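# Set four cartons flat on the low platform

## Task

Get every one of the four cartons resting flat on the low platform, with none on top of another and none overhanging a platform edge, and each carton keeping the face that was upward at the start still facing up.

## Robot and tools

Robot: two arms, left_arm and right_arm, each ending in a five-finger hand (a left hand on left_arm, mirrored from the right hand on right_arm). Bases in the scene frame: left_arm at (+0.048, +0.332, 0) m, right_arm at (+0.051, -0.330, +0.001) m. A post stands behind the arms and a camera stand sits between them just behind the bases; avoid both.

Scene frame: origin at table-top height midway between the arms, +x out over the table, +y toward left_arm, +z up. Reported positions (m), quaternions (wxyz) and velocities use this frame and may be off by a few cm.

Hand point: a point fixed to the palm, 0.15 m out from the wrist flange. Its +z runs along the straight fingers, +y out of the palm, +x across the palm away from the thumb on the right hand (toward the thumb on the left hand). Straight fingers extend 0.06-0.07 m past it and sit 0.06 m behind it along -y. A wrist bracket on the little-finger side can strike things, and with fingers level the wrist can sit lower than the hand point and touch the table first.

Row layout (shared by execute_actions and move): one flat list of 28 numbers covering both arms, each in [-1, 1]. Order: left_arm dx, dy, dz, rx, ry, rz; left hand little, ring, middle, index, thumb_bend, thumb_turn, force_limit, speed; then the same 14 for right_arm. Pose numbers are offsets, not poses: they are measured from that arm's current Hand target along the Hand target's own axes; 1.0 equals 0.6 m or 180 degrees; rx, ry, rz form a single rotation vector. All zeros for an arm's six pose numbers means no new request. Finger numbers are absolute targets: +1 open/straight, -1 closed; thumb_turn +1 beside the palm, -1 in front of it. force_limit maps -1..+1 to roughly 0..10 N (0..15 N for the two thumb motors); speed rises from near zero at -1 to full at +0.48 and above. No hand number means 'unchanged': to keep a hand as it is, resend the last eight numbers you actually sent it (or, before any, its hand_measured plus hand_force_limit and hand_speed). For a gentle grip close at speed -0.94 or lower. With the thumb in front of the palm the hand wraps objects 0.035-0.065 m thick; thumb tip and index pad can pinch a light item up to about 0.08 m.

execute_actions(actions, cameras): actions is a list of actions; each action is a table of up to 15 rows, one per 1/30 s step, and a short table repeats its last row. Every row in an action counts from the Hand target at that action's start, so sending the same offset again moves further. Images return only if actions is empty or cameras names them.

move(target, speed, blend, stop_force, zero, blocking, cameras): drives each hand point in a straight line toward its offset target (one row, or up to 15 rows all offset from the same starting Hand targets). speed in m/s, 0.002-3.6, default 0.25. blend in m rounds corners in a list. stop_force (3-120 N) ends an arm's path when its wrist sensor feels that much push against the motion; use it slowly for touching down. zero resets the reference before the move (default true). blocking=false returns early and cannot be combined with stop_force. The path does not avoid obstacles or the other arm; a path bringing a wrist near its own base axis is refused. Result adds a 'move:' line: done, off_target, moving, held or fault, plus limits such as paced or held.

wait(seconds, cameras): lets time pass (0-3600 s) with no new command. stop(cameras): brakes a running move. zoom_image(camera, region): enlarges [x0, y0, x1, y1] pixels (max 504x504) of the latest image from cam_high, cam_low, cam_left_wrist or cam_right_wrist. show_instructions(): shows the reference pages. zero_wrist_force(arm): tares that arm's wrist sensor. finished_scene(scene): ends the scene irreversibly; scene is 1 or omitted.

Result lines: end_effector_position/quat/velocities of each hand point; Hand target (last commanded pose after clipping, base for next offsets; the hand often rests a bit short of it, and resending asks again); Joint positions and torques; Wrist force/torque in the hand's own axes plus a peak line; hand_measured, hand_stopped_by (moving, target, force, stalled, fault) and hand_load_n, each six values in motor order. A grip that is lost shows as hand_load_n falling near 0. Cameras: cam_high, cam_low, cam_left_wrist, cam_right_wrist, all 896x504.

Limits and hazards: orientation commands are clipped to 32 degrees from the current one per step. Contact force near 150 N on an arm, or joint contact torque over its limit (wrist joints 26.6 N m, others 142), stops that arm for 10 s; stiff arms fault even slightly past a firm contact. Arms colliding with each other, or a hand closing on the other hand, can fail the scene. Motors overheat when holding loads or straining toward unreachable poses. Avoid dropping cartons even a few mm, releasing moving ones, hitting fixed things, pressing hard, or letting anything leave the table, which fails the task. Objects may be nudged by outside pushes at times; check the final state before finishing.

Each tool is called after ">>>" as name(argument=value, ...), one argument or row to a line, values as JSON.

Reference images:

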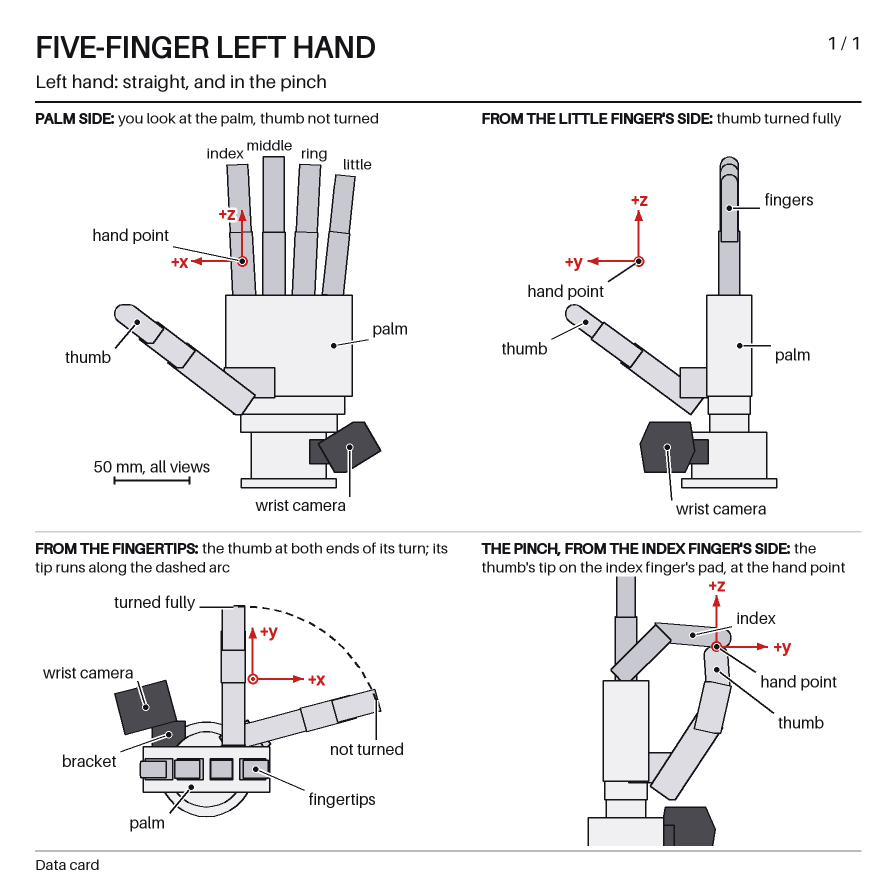

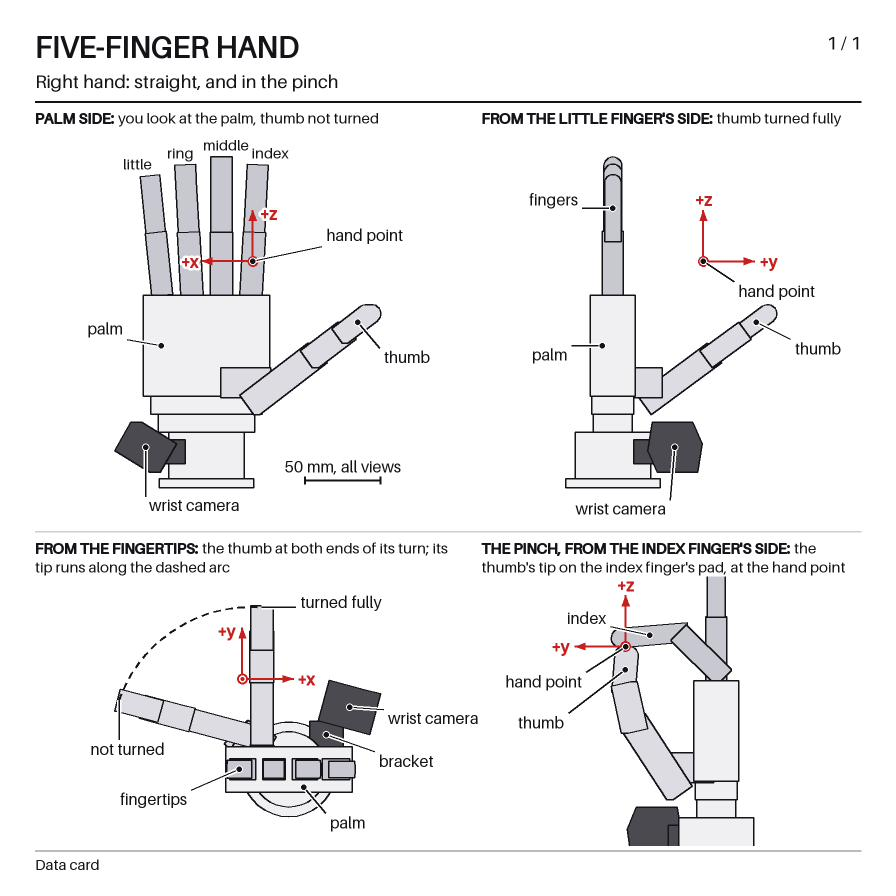

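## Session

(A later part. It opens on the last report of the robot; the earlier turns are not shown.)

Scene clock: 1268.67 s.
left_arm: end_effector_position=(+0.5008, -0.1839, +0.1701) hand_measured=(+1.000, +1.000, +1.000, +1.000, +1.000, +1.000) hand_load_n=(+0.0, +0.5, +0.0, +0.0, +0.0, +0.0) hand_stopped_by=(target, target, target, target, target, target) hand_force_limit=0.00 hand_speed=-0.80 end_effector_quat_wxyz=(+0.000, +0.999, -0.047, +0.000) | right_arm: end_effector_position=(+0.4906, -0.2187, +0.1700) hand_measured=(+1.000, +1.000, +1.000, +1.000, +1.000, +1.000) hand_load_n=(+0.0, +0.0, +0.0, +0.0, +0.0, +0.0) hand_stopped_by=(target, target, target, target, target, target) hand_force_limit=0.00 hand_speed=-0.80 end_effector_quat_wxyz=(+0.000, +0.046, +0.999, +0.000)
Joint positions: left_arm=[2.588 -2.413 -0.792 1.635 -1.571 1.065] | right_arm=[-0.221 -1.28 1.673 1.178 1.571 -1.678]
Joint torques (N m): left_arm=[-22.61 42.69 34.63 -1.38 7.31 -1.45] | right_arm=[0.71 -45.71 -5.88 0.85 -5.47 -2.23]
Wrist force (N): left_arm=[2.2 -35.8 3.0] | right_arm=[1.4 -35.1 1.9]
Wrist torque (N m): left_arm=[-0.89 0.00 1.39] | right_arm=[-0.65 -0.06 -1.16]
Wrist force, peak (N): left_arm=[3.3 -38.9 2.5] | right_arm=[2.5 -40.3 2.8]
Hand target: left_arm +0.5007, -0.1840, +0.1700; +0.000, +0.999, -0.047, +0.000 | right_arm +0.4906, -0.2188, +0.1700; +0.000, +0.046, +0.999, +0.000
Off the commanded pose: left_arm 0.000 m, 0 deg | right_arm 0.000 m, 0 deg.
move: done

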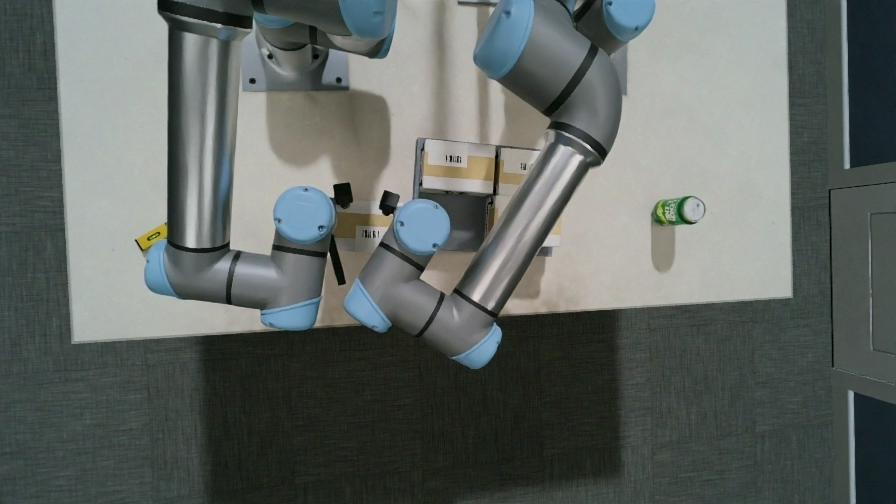

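>>> move(
  target=[-0.0184,-0.1545,0,0,0,0,1,1,1,1,1,1,0,-0.8,0.0184,0.1545,0,0,0,0,1,1,1,1,1,1,0,-0.8],
  speed=0.06,
  cameras=["all"],
)

>>> zoom_image(
  camera="cam_high",
  region=[340, 130, 500, 270],
)

Scene clock: 1277.83 s.
left_arm: end_effector_position=(+0.4985, -0.0906, +0.1701) hand_measured=(+1.000, +1.000, +1.000, +1.000, +1.000, +1.000) hand_load_n=(+0.0, +0.5, +0.0, +0.5, +0.0, +0.0) hand_stopped_by=(target, target, target, target, target, target) hand_force_limit=0.00 hand_speed=-0.80 end_effector_quat_wxyz=(+0.000, +0.999, -0.047, +0.000) | right_arm: end_effector_position=(+0.4882, -0.1254, +0.1699) hand_measured=(+1.000, +1.000, +1.000, +1.000, +1.000, +1.000) hand_load_n=(+0.0, +0.5, +0.5, +0.0, +0.0, +0.0) hand_stopped_by=(target, target, target, target, target, target) hand_force_limit=0.00 hand_speed=-0.80 end_effector_quat_wxyz=(+0.000, +0.046, +0.999, +0.000)
Joint positions: left_arm=[2.726 -2.22 -1.129 1.778 -1.571 1.203] | right_arm=[0.014 -1.233 1.609 1.195 1.571 -1.443]
Joint torques (N m): left_arm=[-22.09 35.44 32.29 -3.26 7.71 -1.52] | right_arm=[-0.34 -48.84 -9.87 0.7 -4.92 -2.3]
Wrist force (N): left_arm=[4.0 -32.7 3.8] | right_arm=[3.5 -31.9 1.6]
Wrist torque (N m): left_arm=[-0.86 -0.08 1.26] | right_arm=[-0.53 -0.18 -1.04]
Wrist force, peak (N): left_arm=[2.2 -35.7 3.1] | right_arm=[1.7 -34.8 1.9]
Hand target: left_arm +0.4984, -0.0906, +0.1700; +0.000, +0.999, -0.047, +0.000 | right_arm +0.4882, -0.1254, +0.1700; +0.000, +0.046, +0.999, +0.000
Off the commanded pose: left_arm 0.000 m, 0 deg | right_arm 0.000 m, 0 deg.
move: done
cam_left_wrist: T_world_to_cam=[[0.34906, 0.93442, 0.07075, -0.1089], [0.81674, -0.34038, 0.46592, -0.50094], [0.45945, -0.10485, -0.88199, 0.02774]] pos_world=[0.4344, -0.06584, 0.26556]
cam_right_wrist: T_world_to_cam=[[-0.16023, 0.98685, -0.02119, 0.21342], [0.83655, 0.14716, 0.52776, -0.48324], [0.52394, 0.06684, -0.84913, 0.01482]] pos_world=[0.43069, -0.14049, 0.27214]

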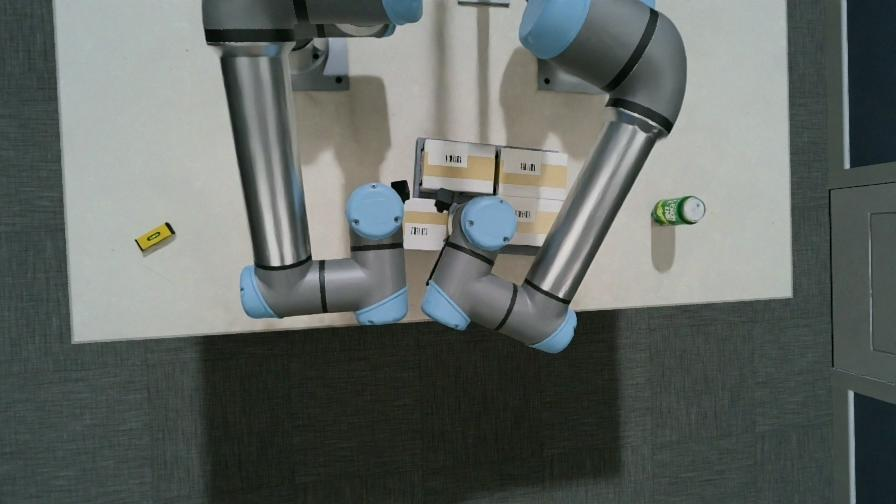

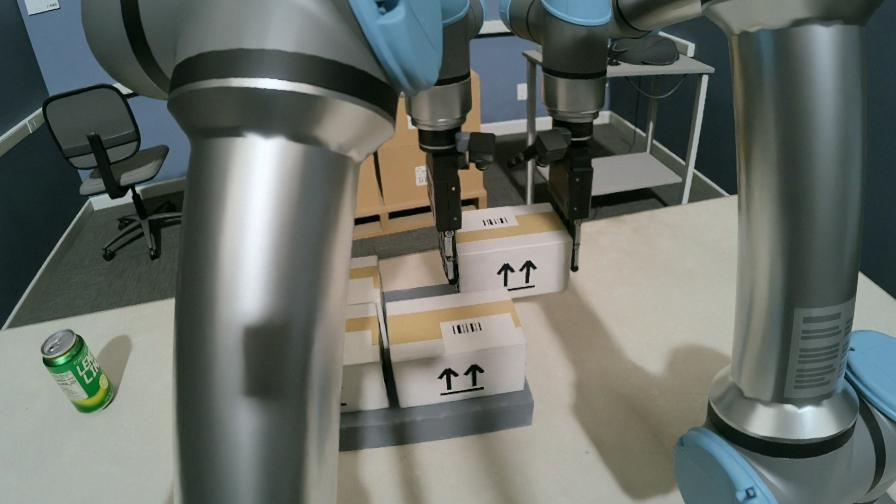

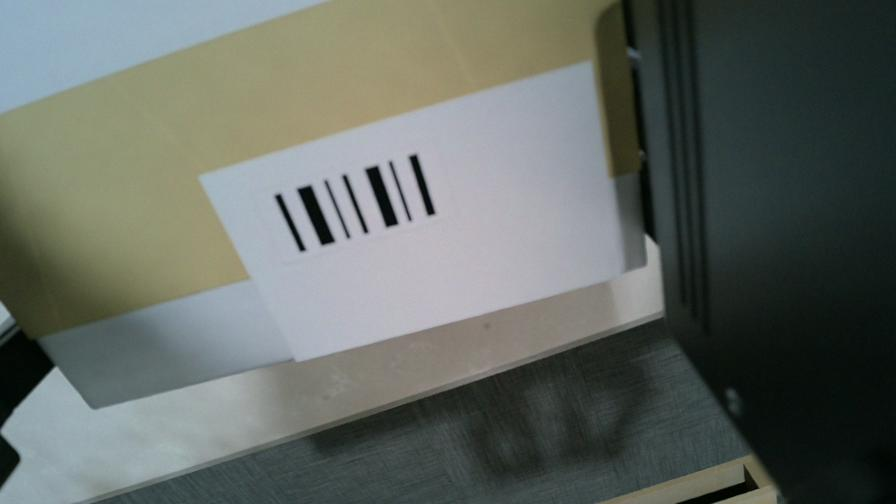

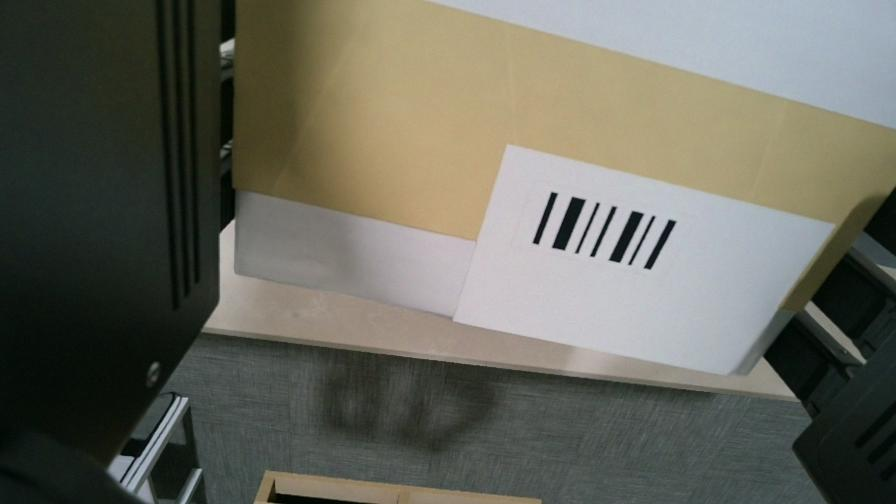

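Scaled by 3.150 from the camera's image (finer frame: 1280x720).

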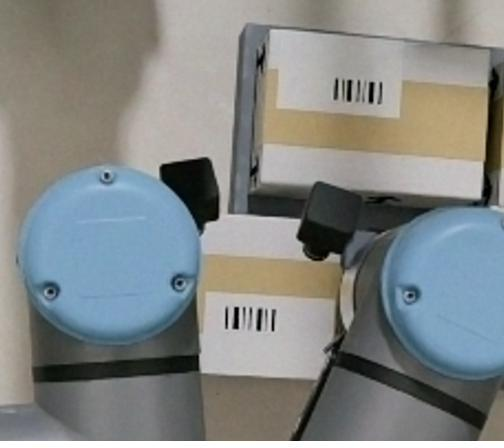

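>>> move(
  target=[-0.0122,-0.1029,0,0,0,0,1,1,1,1,1,1,0,-0.8,0.0122,0.1029,0,0,0,0,1,1,1,1,1,1,0,-0.8],
  speed=0.06,
  cameras=["all"],
)

>>> zoom_image(
  camera="cam_high",
  region=[400, 130, 560, 270],
)

Scene clock: 1285.20 s.
left_arm: end_effector_position=(+0.4969, -0.0284, +0.1701) hand_measured=(+1.000, +1.000, +1.000, +1.000, +1.000, +1.000) hand_load_n=(+0.0, +0.5, +0.5, +0.0, -0.5, +0.0) hand_stopped_by=(target, target, target, target, target, target) hand_force_limit=0.00 hand_speed=-0.80 end_effector_quat_wxyz=(+0.000, +0.999, -0.047, +0.000) | right_arm: end_effector_position=(+0.4865, -0.0632, +0.1699) hand_measured=(+1.000, +1.000, +1.000, +1.000, +1.000, +1.000) hand_load_n=(+0.0, +0.0, +0.0, +0.0, +0.0, +0.0) hand_stopped_by=(target, target, target, target, target, target) hand_force_limit=0.00 hand_speed=-0.80 end_effector_quat_wxyz=(+0.000, +0.046, +0.999, +0.000)
Joint positions: left_arm=[2.835 -2.121 -1.29 1.84 -1.571 1.311] | right_arm=[0.163 -1.178 1.531 1.218 1.571 -1.294]
Joint torques (N m): left_arm=[-20.83 32.86 31.77 -3.89 7.2 -1.4] | right_arm=[-2.15 -50 -12.55 -1.6 -4.32 -1.97]
Wrist force (N): left_arm=[4.2 -31.5 3.4] | right_arm=[3.6 -30.4 1.9]
Wrist torque (N m): left_arm=[-0.83 -0.14 1.24] | right_arm=[-0.49 -0.21 -1.02]
Wrist force, peak (N): left_arm=[5.1 -32.4 3.4] | right_arm=[4.0 -31.6 2.0]
Hand target: left_arm +0.4969, -0.0285, +0.1701; +0.000, +0.999, -0.047, +0.000 | right_arm +0.4865, -0.0633, +0.1700; +0.000, +0.046, +0.999, +0.000
Off the commanded pose: left_arm 0.000 m, 0 deg | right_arm 0.000 m, 0 deg.
move: done
cam_left_wrist: T_world_to_cam=[[0.34907, 0.93442, 0.07075, -0.16637], [0.81674, -0.34038, 0.46592, -0.47849], [0.45945, -0.10485, -0.88199, 0.03498]] pos_world=[0.4328, -0.00374, 0.26556]
cam_right_wrist: T_world_to_cam=[[-0.16018, 0.98686, -0.02125, 0.15176], [0.83663, 0.14716, 0.52763, -0.49098], [0.52383, 0.06674, -0.84921, 0.01161]] pos_world=[0.42899, -0.07829, 0.27214]

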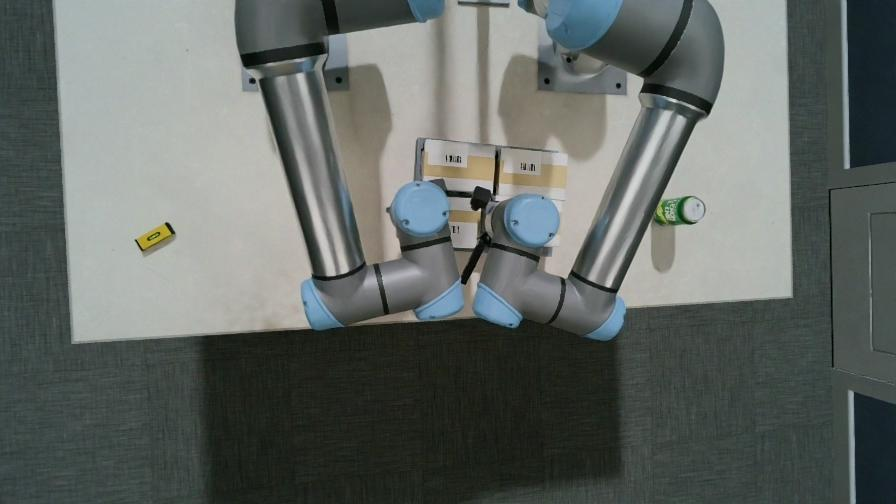

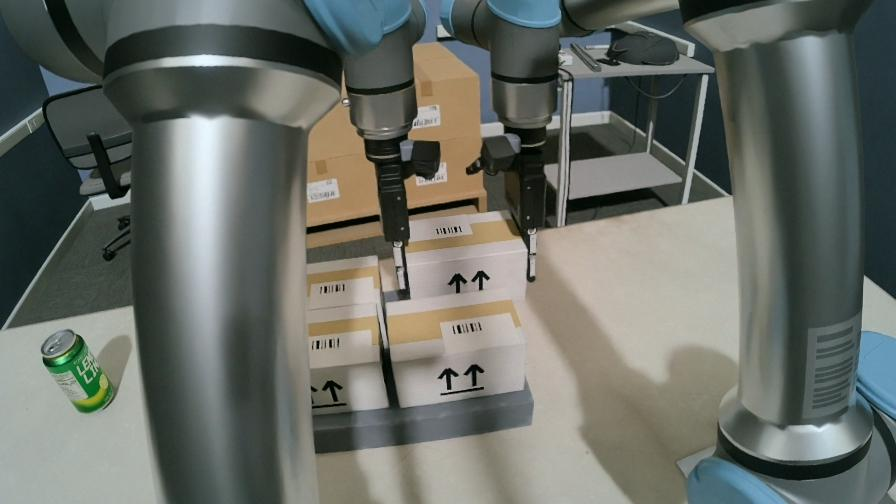

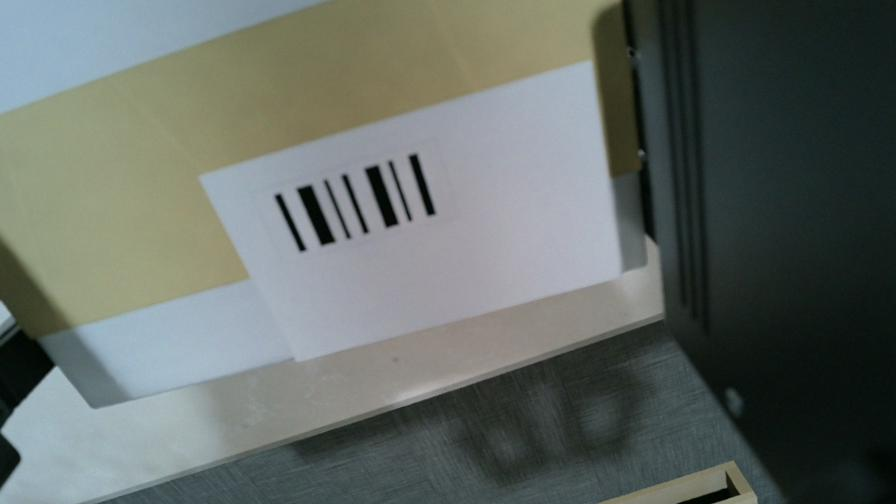

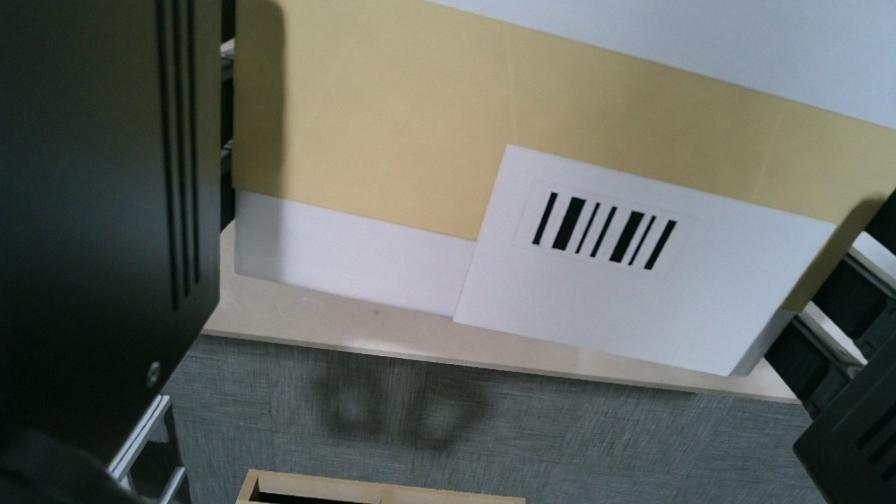

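Scaled by 3.150 from the camera's image (finer frame: 1280x720).

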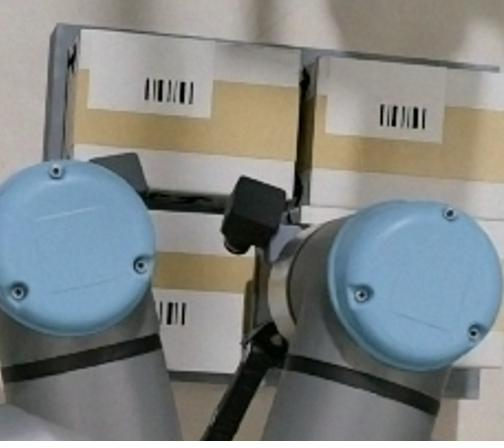

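>>> move(
  target=[0,0,0.0300,0,0,0,1,1,1,1,1,1,0,-0.8,0,0,0.0300,0,0,0,1,1,1,1,1,1,0,-0.8],
  speed=0.04,
)

>>> move(
  target=[0,0,0.0333,0,0,0,1,1,1,1,1,1,0,-0.8,0,0,0.0333,0,0,0,1,1,1,1,1,1,0,-0.8],
  speed=0.008,
  stop_force=5,
  cameras=["all"],
)

Scene clock: 1304.00 s.
left_arm: end_effector_position=(+0.4968, -0.0285, +0.1518) hand_measured=(+1.000, +1.000, +1.000, +1.000, +1.000, +1.000) hand_load_n=(+0.0, +0.5, +0.0, +0.5, +0.0, +0.0) hand_stopped_by=(target, target, target, target, target, target) hand_force_limit=0.00 hand_speed=-0.80 end_effector_quat_wxyz=(+0.000, +0.999, -0.047, +0.000) end_effector_velocity=(+0.000, +0.000, +0.001) end_effector_angular_velocity=(+0.000, +0.002, +0.000) | right_arm: end_effector_position=(+0.4864, -0.0633, +0.1517) hand_measured=(+1.000, +1.000, +1.000, +1.000, +1.000, +1.000) hand_load_n=(+0.5, +0.0, +0.5, +0.0, +0.0, +0.0) hand_stopped_by=(target, target, target, target, target, target) hand_force_limit=0.00 hand_speed=-0.80 end_effector_quat_wxyz=(+0.000, +0.046, +0.999, +0.000) end_effector_velocity=(+0.000, +0.000, +0.001) end_effector_angular_velocity=(-0.001, +0.002, +0.000)
Joint positions: left_arm=[2.835 -2.134 -1.318 1.88 -1.571 1.311] | right_arm=[0.163 -1.163 1.558 1.175 1.571 -1.294]
Joint velocities: left_arm=[0 0.001 0.002 -0.005 0 0] | right_arm=[0.001 0 -0.003 0.005 0 0]
Joint torques (N m): left_arm=[-18.8 52.34 30.35 -4.2 9.78 0.72] | right_arm=[-2.36 -50.74 -32.32 2.67 -4.34 1.77]
Wrist force (N): left_arm=[4.1 -27.7 2.9] | right_arm=[3.6 -26.6 2.0]
Wrist torque (N m): left_arm=[-0.72 -0.14 1.11] | right_arm=[-0.38 -0.21 -0.89]
Wrist force, peak (N): left_arm=[4.1 -30.8 3.3] | right_arm=[3.7 -30.0 2.1]
Hand target: left_arm +0.4969, -0.0285, +0.1521; +0.000, +0.999, -0.047, +0.000 | right_arm +0.4865, -0.0633, +0.1520; +0.000, +0.046, +0.999, +0.000
Off the commanded pose: left_arm 0.000 m, 0 deg | right_arm 0.000 m, 0 deg.
move: done

Scene clock: 1307.53 s.
left_arm: end_effector_position=(+0.4969, -0.0285, +0.1331) hand_measured=(+1.000, +1.000, +1.000, +1.000, +1.000, +1.000) hand_load_n=(+0.0, +0.5, +0.0, +0.0, +0.0, +0.0) hand_stopped_by=(target, target, target, target, target, target) hand_force_limit=0.00 hand_speed=-0.80 end_effector_quat_wxyz=(+0.000, +0.999, -0.047, +0.000) | right_arm: end_effector_position=(+0.4865, -0.0633, +0.1332) hand_measured=(+1.000, +1.000, +1.000, +1.000, +1.000, +1.000) hand_load_n=(+0.0, +0.0, +0.0, +0.0, +0.0, +0.0) hand_stopped_by=(target, target, target, target, target, target) hand_force_limit=0.00 hand_speed=-0.80 end_effector_quat_wxyz=(+0.000, +0.046, +0.999, +0.000)
Joint positions: left_arm=[2.835 -2.148 -1.345 1.922 -1.571 1.311] | right_arm=[0.163 -1.145 1.584 1.132 1.571 -1.294]
Joint torques (N m): left_arm=[-9.8 51.29 29.38 -3.77 9.08 0.7] | right_arm=[-0.67 -51.15 -33.34 1.41 -5.35 1.15]
Wrist force (N): left_arm=[3.9 -30.0 0.8] | right_arm=[3.6 -27.0 -2.2]
Wrist torque (N m): left_arm=[-0.66 -0.07 1.23] | right_arm=[-0.37 0.04 -0.89]
Wrist force, peak (N): left_arm=[3.9 -34.3 -7.8] | right_arm=[3.9 -31.2 2.2]
Hand target: left_arm +0.4969, -0.0285, +0.1331; +0.000, +0.999, -0.047, +0.000 (not the last commanded pose) | right_arm +0.4865, -0.0633, +0.1332; +0.000, +0.046, +0.999, +0.000 (not the last commanded pose)
Off the commanded pose: left_arm 0.001 m, 0 deg | right_arm 0.001 m, 0 deg.
move: contact (left_arm, right_arm)
cam_left_wrist: T_world_to_cam=[[0.34918, 0.93439, 0.07069, -0.16379], [0.81684, -0.34048, 0.46566, -0.46129], [0.45917, -0.10486, -0.88214, 0.00259]] pos_world=[0.4328, -0.00374, 0.22867]
cam_right_wrist: T_world_to_cam=[[-0.16004, 0.98688, -0.02134, 0.15104], [0.83646, 0.14707, 0.52792, -0.47155], [0.52414, 0.06664, -0.84902, -0.01981]] pos_world=[0.42899, -0.07839, 0.23534]

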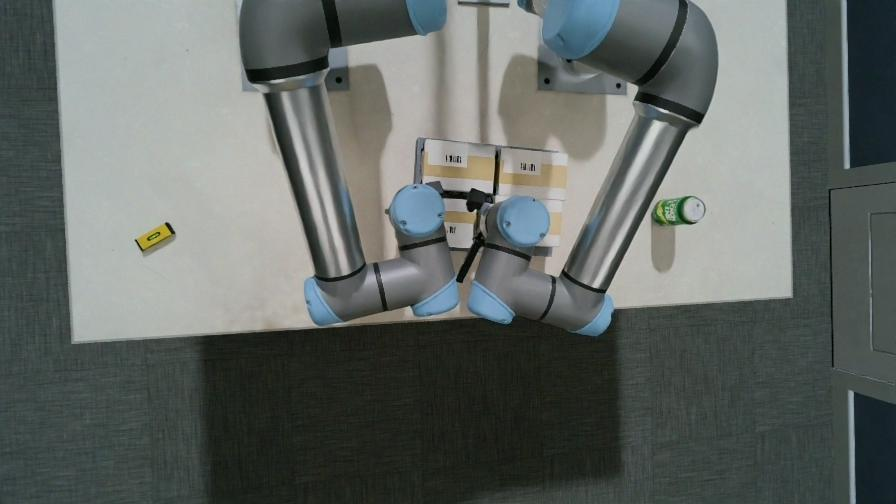

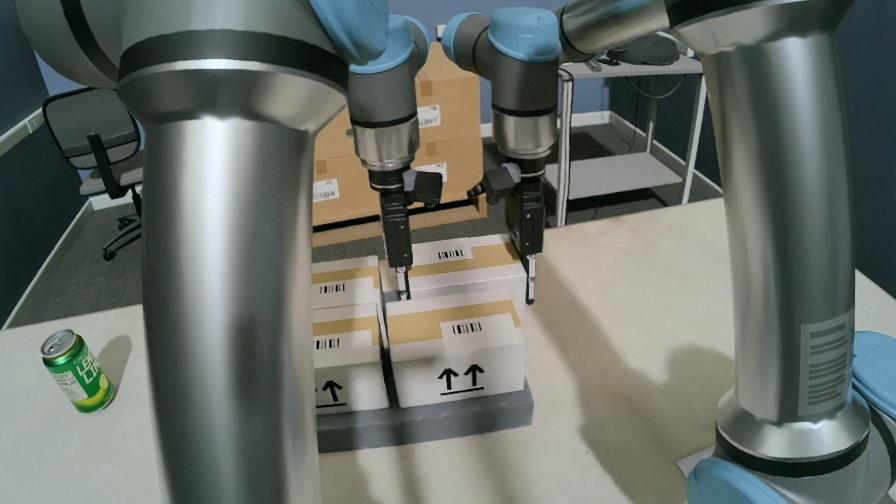

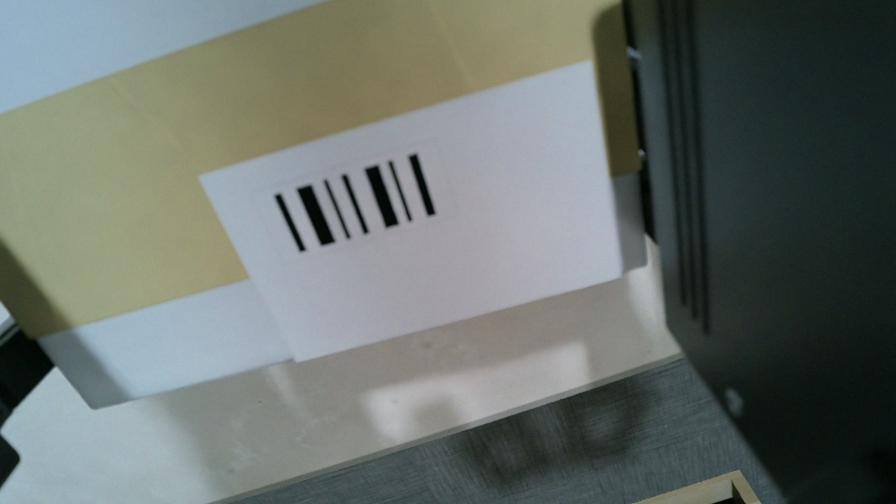

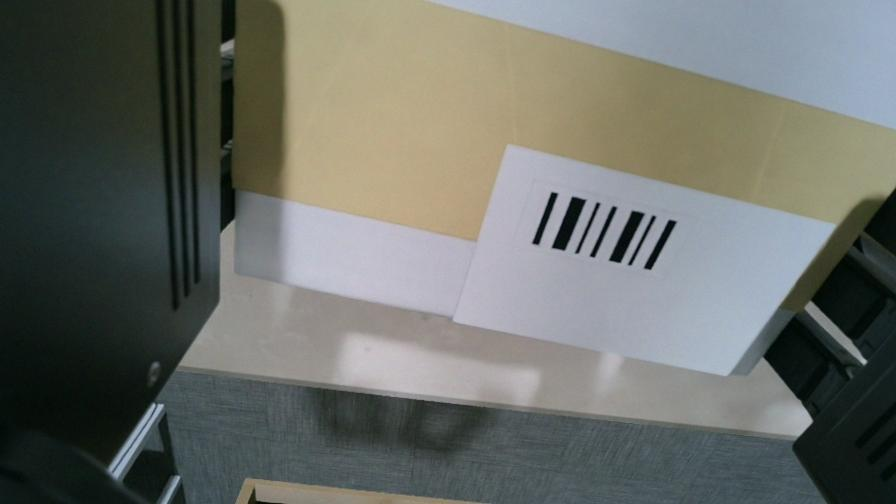

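>>> move(
  target=[
    [0,-0.0083,0,0,0,0,1,1,1,1,1,1,0,-0.8,0,-0.0083,0,0,0,0,1,1,1,1,1,1,0,-0.8],
    [0,-0.0083,-0.1667,0,0,0,1,1,1,1,1,1,0,-0.8,0,-0.0333,0,0,0,0,1,1,1,1,1,1,0,-0.8],
  ],
  speed=[0.02, 0.1],
  cameras=["all"],
)

Scene clock: 1318.77 s.
left_arm: end_effector_position=(+0.4974, -0.0236, +0.2332) hand_measured=(+1.000, +1.000, +1.000, +1.000, +1.000, +1.000) hand_load_n=(+0.0, +0.0, +0.0, +0.0, +0.0, +0.0) hand_stopped_by=(target, target, target, target, target, target) hand_force_limit=0.00 hand_speed=-0.80 end_effector_quat_wxyz=(+0.000, +0.999, -0.047, +0.000) | right_arm: end_effector_position=(+0.4847, -0.0833, +0.1332) hand_measured=(+1.000, +1.000, +1.000, +1.000, +1.000, +1.000) hand_load_n=(+0.0, +0.0, +0.0, +0.0, -0.5, +0.0) hand_stopped_by=(target, target, target, target, target, target) hand_force_limit=0.00 hand_speed=-0.80 end_effector_quat_wxyz=(+0.000, +0.046, +0.999, +0.000)
Joint positions: left_arm=[2.844 -2.084 -1.183 1.696 -1.571 1.321] | right_arm=[0.117 -1.169 1.619 1.12 1.571 -1.34]
Joint torques (N m): left_arm=[-7.16 29.14 10.42 -1.27 -1.59 -1.31] | right_arm=[12 -33.49 -26.13 2.06 1.23 1.83]
Wrist force (N): left_arm=[-0.3 1.5 0.4] | right_arm=[-0.1 0.9 -0.7]
Wrist torque (N m): left_arm=[0.04 0.08 -0.14] | right_arm=[0.21 0.04 0.10]
Wrist force, peak (N): left_arm=[4.0 -30.2 1.0] | right_arm=[3.8 -27.4 -1.4]
Hand target: left_arm +0.4974, -0.0235, +0.2332; +0.000, +0.999, -0.047, +0.000 | right_arm +0.4847, -0.0832, +0.1332; +0.000, +0.046, +0.999, +0.000
Off the commanded pose: left_arm 0.000 m, 0 deg | right_arm 0.000 m, 0 deg.
move: done
cam_left_wrist: T_world_to_cam=[[0.34913, 0.93441, 0.07064, -0.17558], [0.81676, -0.34039, 0.46588, -0.50663], [0.45937, -0.10495, -0.88202, 0.09097]] pos_world=[0.4333, 0.00116, 0.32866]
cam_right_wrist: T_world_to_cam=[[-0.15999, 0.98689, -0.02143, 0.17049], [0.83647, 0.14707, 0.52791, -0.4671], [0.52414, 0.06654, -0.84903, -0.01755]] pos_world=[0.42719, -0.09839, 0.23534]

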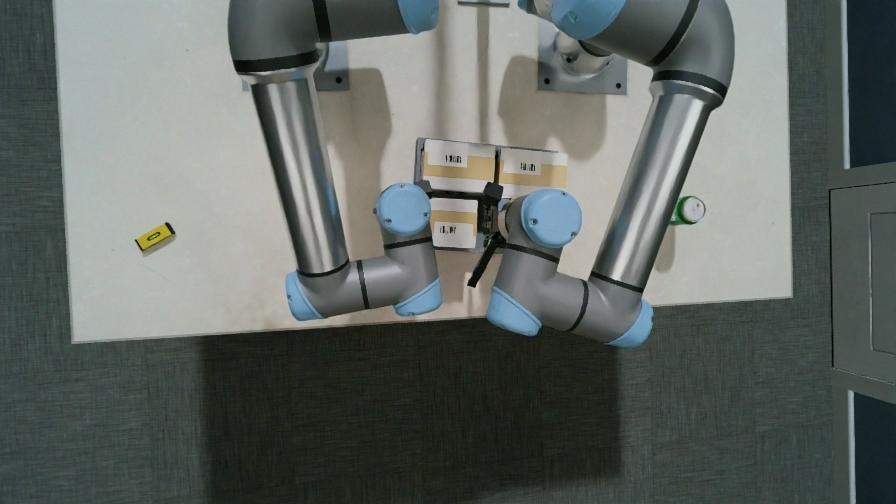

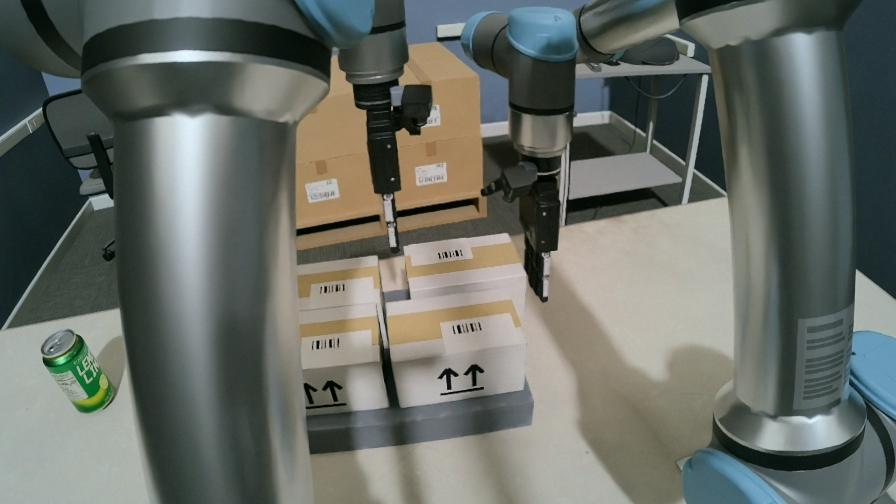

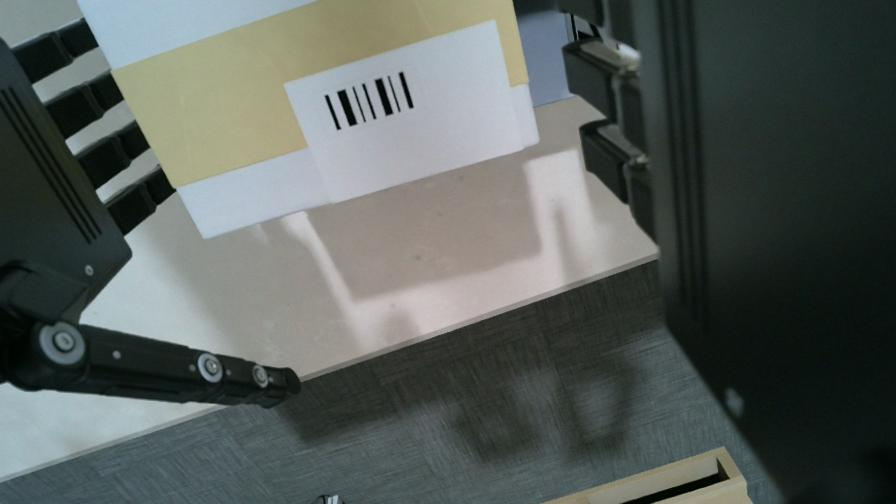

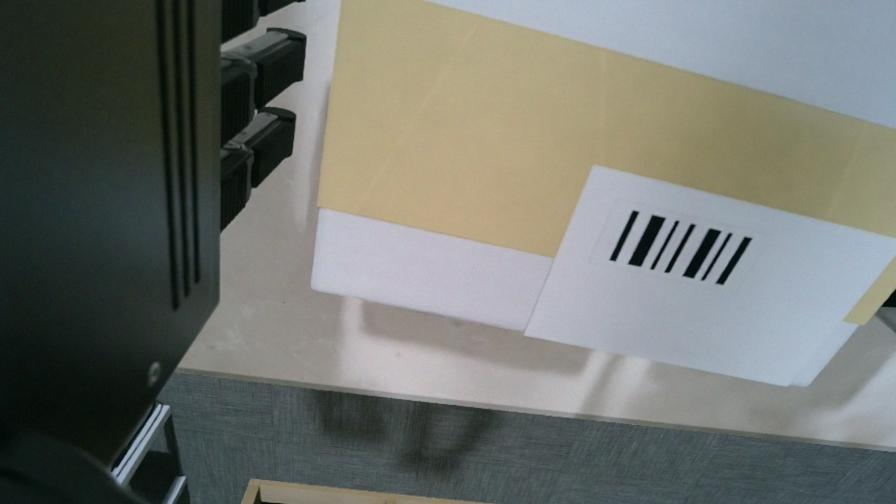

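>>> move(
  target=[-0.1368,-0.5731,-0.1667,0,0,0,1,1,1,1,1,1,0,-0.8,0,-0.3333,-0.1667,0,0,0,1,1,1,1,1,1,0,-0.8],
  speed=0.3,
  cameras=["all"],
)

>>> zoom_image(
  camera="cam_high",
  region=[400, 125, 580, 265],
)

>>> zoom_image(
  camera="cam_high",
  region=[400, 185, 490, 265],
)

>>> zoom_image(
  camera="cam_low",
  region=[240, 230, 560, 460],
)

Scene clock: 1346.50 s.
left_arm: end_effector_position=(+0.4478, +0.3264, +0.3333) hand_measured=(+1.000, +1.000, +1.000, +1.000, +1.000, +1.000) hand_load_n=(+0.0, +0.0, +0.0, +0.0, +0.0, +0.0) hand_stopped_by=(target, target, target, target, target, target) hand_force_limit=0.00 hand_speed=-0.80 end_effector_quat_wxyz=(+0.000, +0.999, -0.047, +0.000) | right_arm: end_effector_position=(+0.4664, -0.2823, +0.2332) hand_measured=(+1.000, +1.000, +1.000, +1.000, +1.000, +1.000) hand_load_n=(+0.0, +0.0, +0.0, +0.0, +0.0, -0.5) hand_stopped_by=(target, target, target, target, target, target) hand_force_limit=0.00 hand_speed=-0.80 end_effector_quat_wxyz=(+0.000, +0.046, +0.999, +0.000)
Joint positions: left_arm=[3.698 -1.717 -1.422 1.569 -1.571 2.174] | right_arm=[-0.405 -1.394 1.647 1.318 1.571 -1.862]
Joint torques (N m): left_arm=[4.86 15.64 7.94 -0.76 0.04 1.12] | right_arm=[-2.28 -13.13 -7.03 1.22 -1.66 -1.02]
Wrist force (N): left_arm=[-0.1 1.0 1.3] | right_arm=[-0.3 0.9 -0.3]
Wrist torque (N m): left_arm=[-0.03 0.06 -0.01] | right_arm=[0.17 0.07 -0.01]
Wrist force, peak (N): left_arm=[0.1 3.6 1.1] | right_arm=[0.0 2.3 0.1]
Hand target: left_arm +0.4478, +0.3265, +0.3333; +0.000, +0.999, -0.047, +0.000 | right_arm +0.4663, -0.2823, +0.2332; +0.000, +0.046, +0.999, +0.000
Off the commanded pose: left_arm 0.000 m, 0 deg | right_arm 0.000 m, 0 deg.
move: done
cam_left_wrist: T_world_to_cam=[[0.34913, 0.93441, 0.07064, -0.49241], [0.81678, -0.34039, 0.46584, -0.39369], [0.45932, -0.10494, -0.88205, 0.23875]] pos_world=[0.38381, 0.35116, 0.42877]
cam_right_wrist: T_world_to_cam=[[-0.15998, 0.98689, -0.02146, 0.36609], [0.83635, 0.14707, 0.5281, -0.4753], [0.52433, 0.06654, -0.84891, 0.09021]] pos_world=[0.40879, -0.29739, 0.33544]

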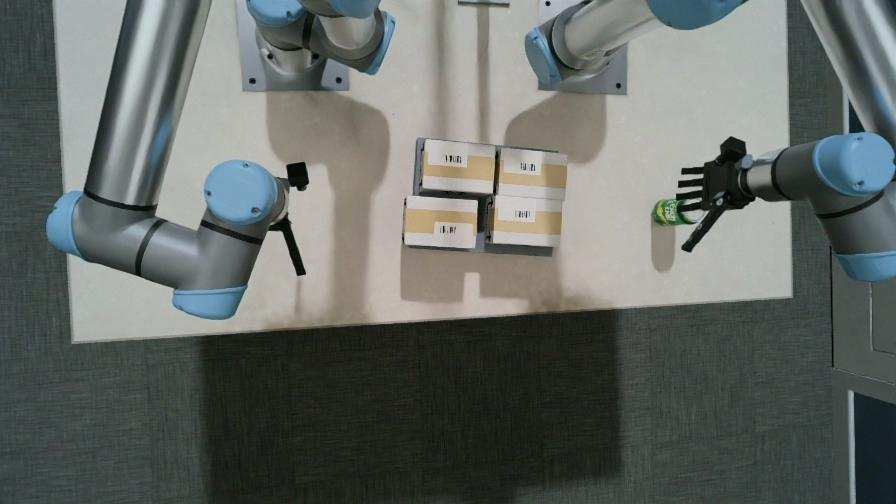

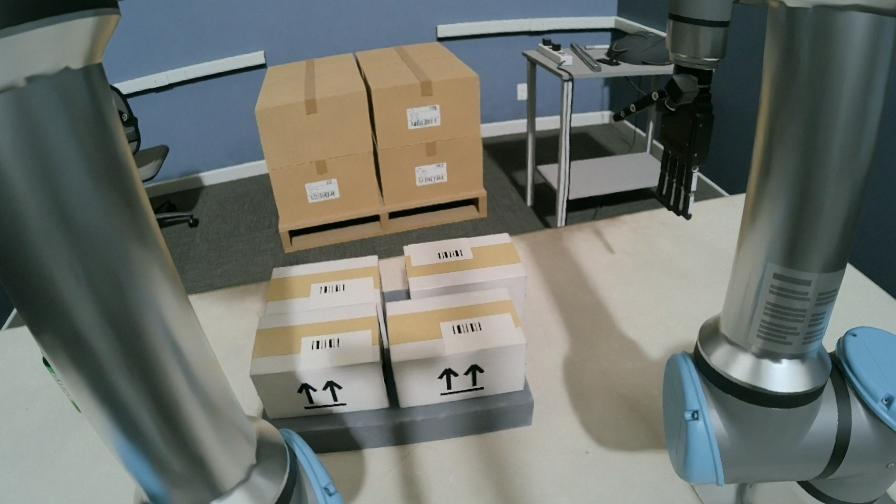

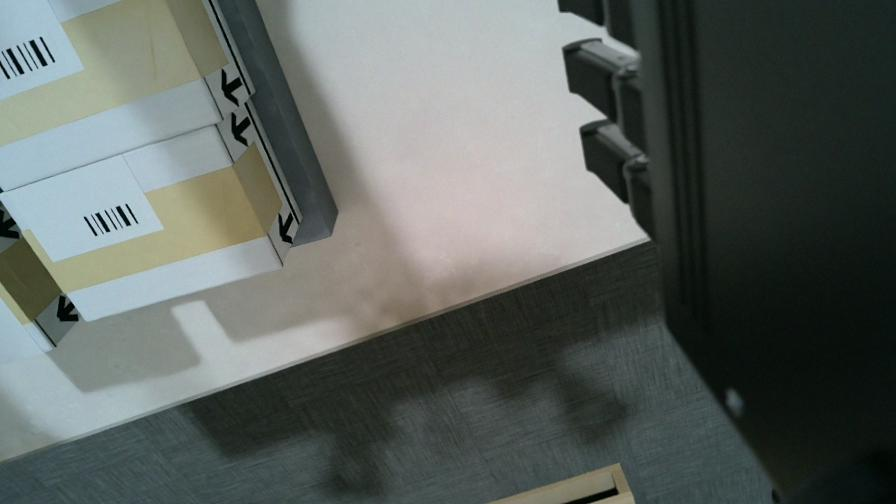

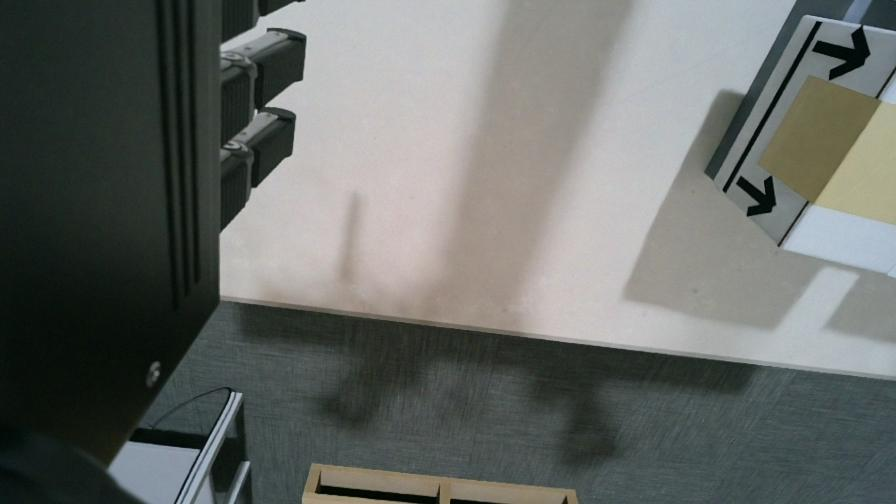

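Scaled by 2.800 from the camera's image (finer frame: 1280x720).

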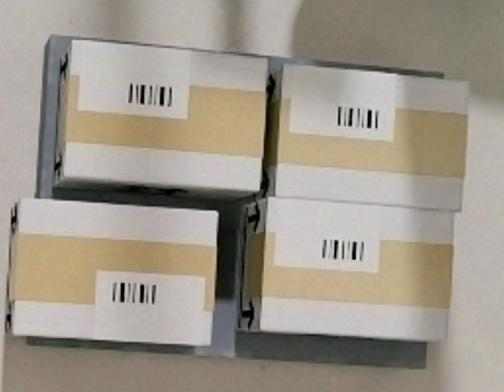

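Scaled by 5.600 from the camera's image (finer frame: 1280x720).

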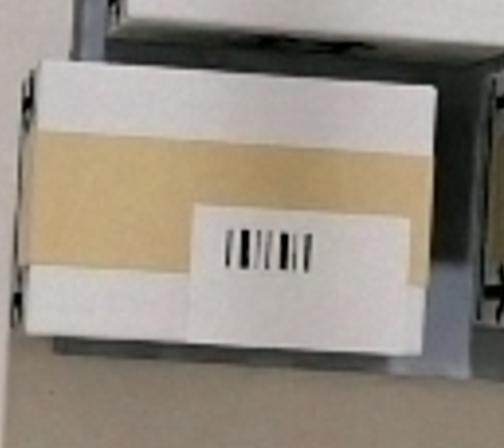

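Scaled by 1.575 from the camera's image (finer frame: 1280x720).

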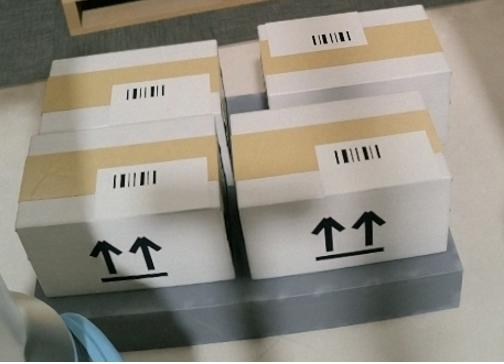

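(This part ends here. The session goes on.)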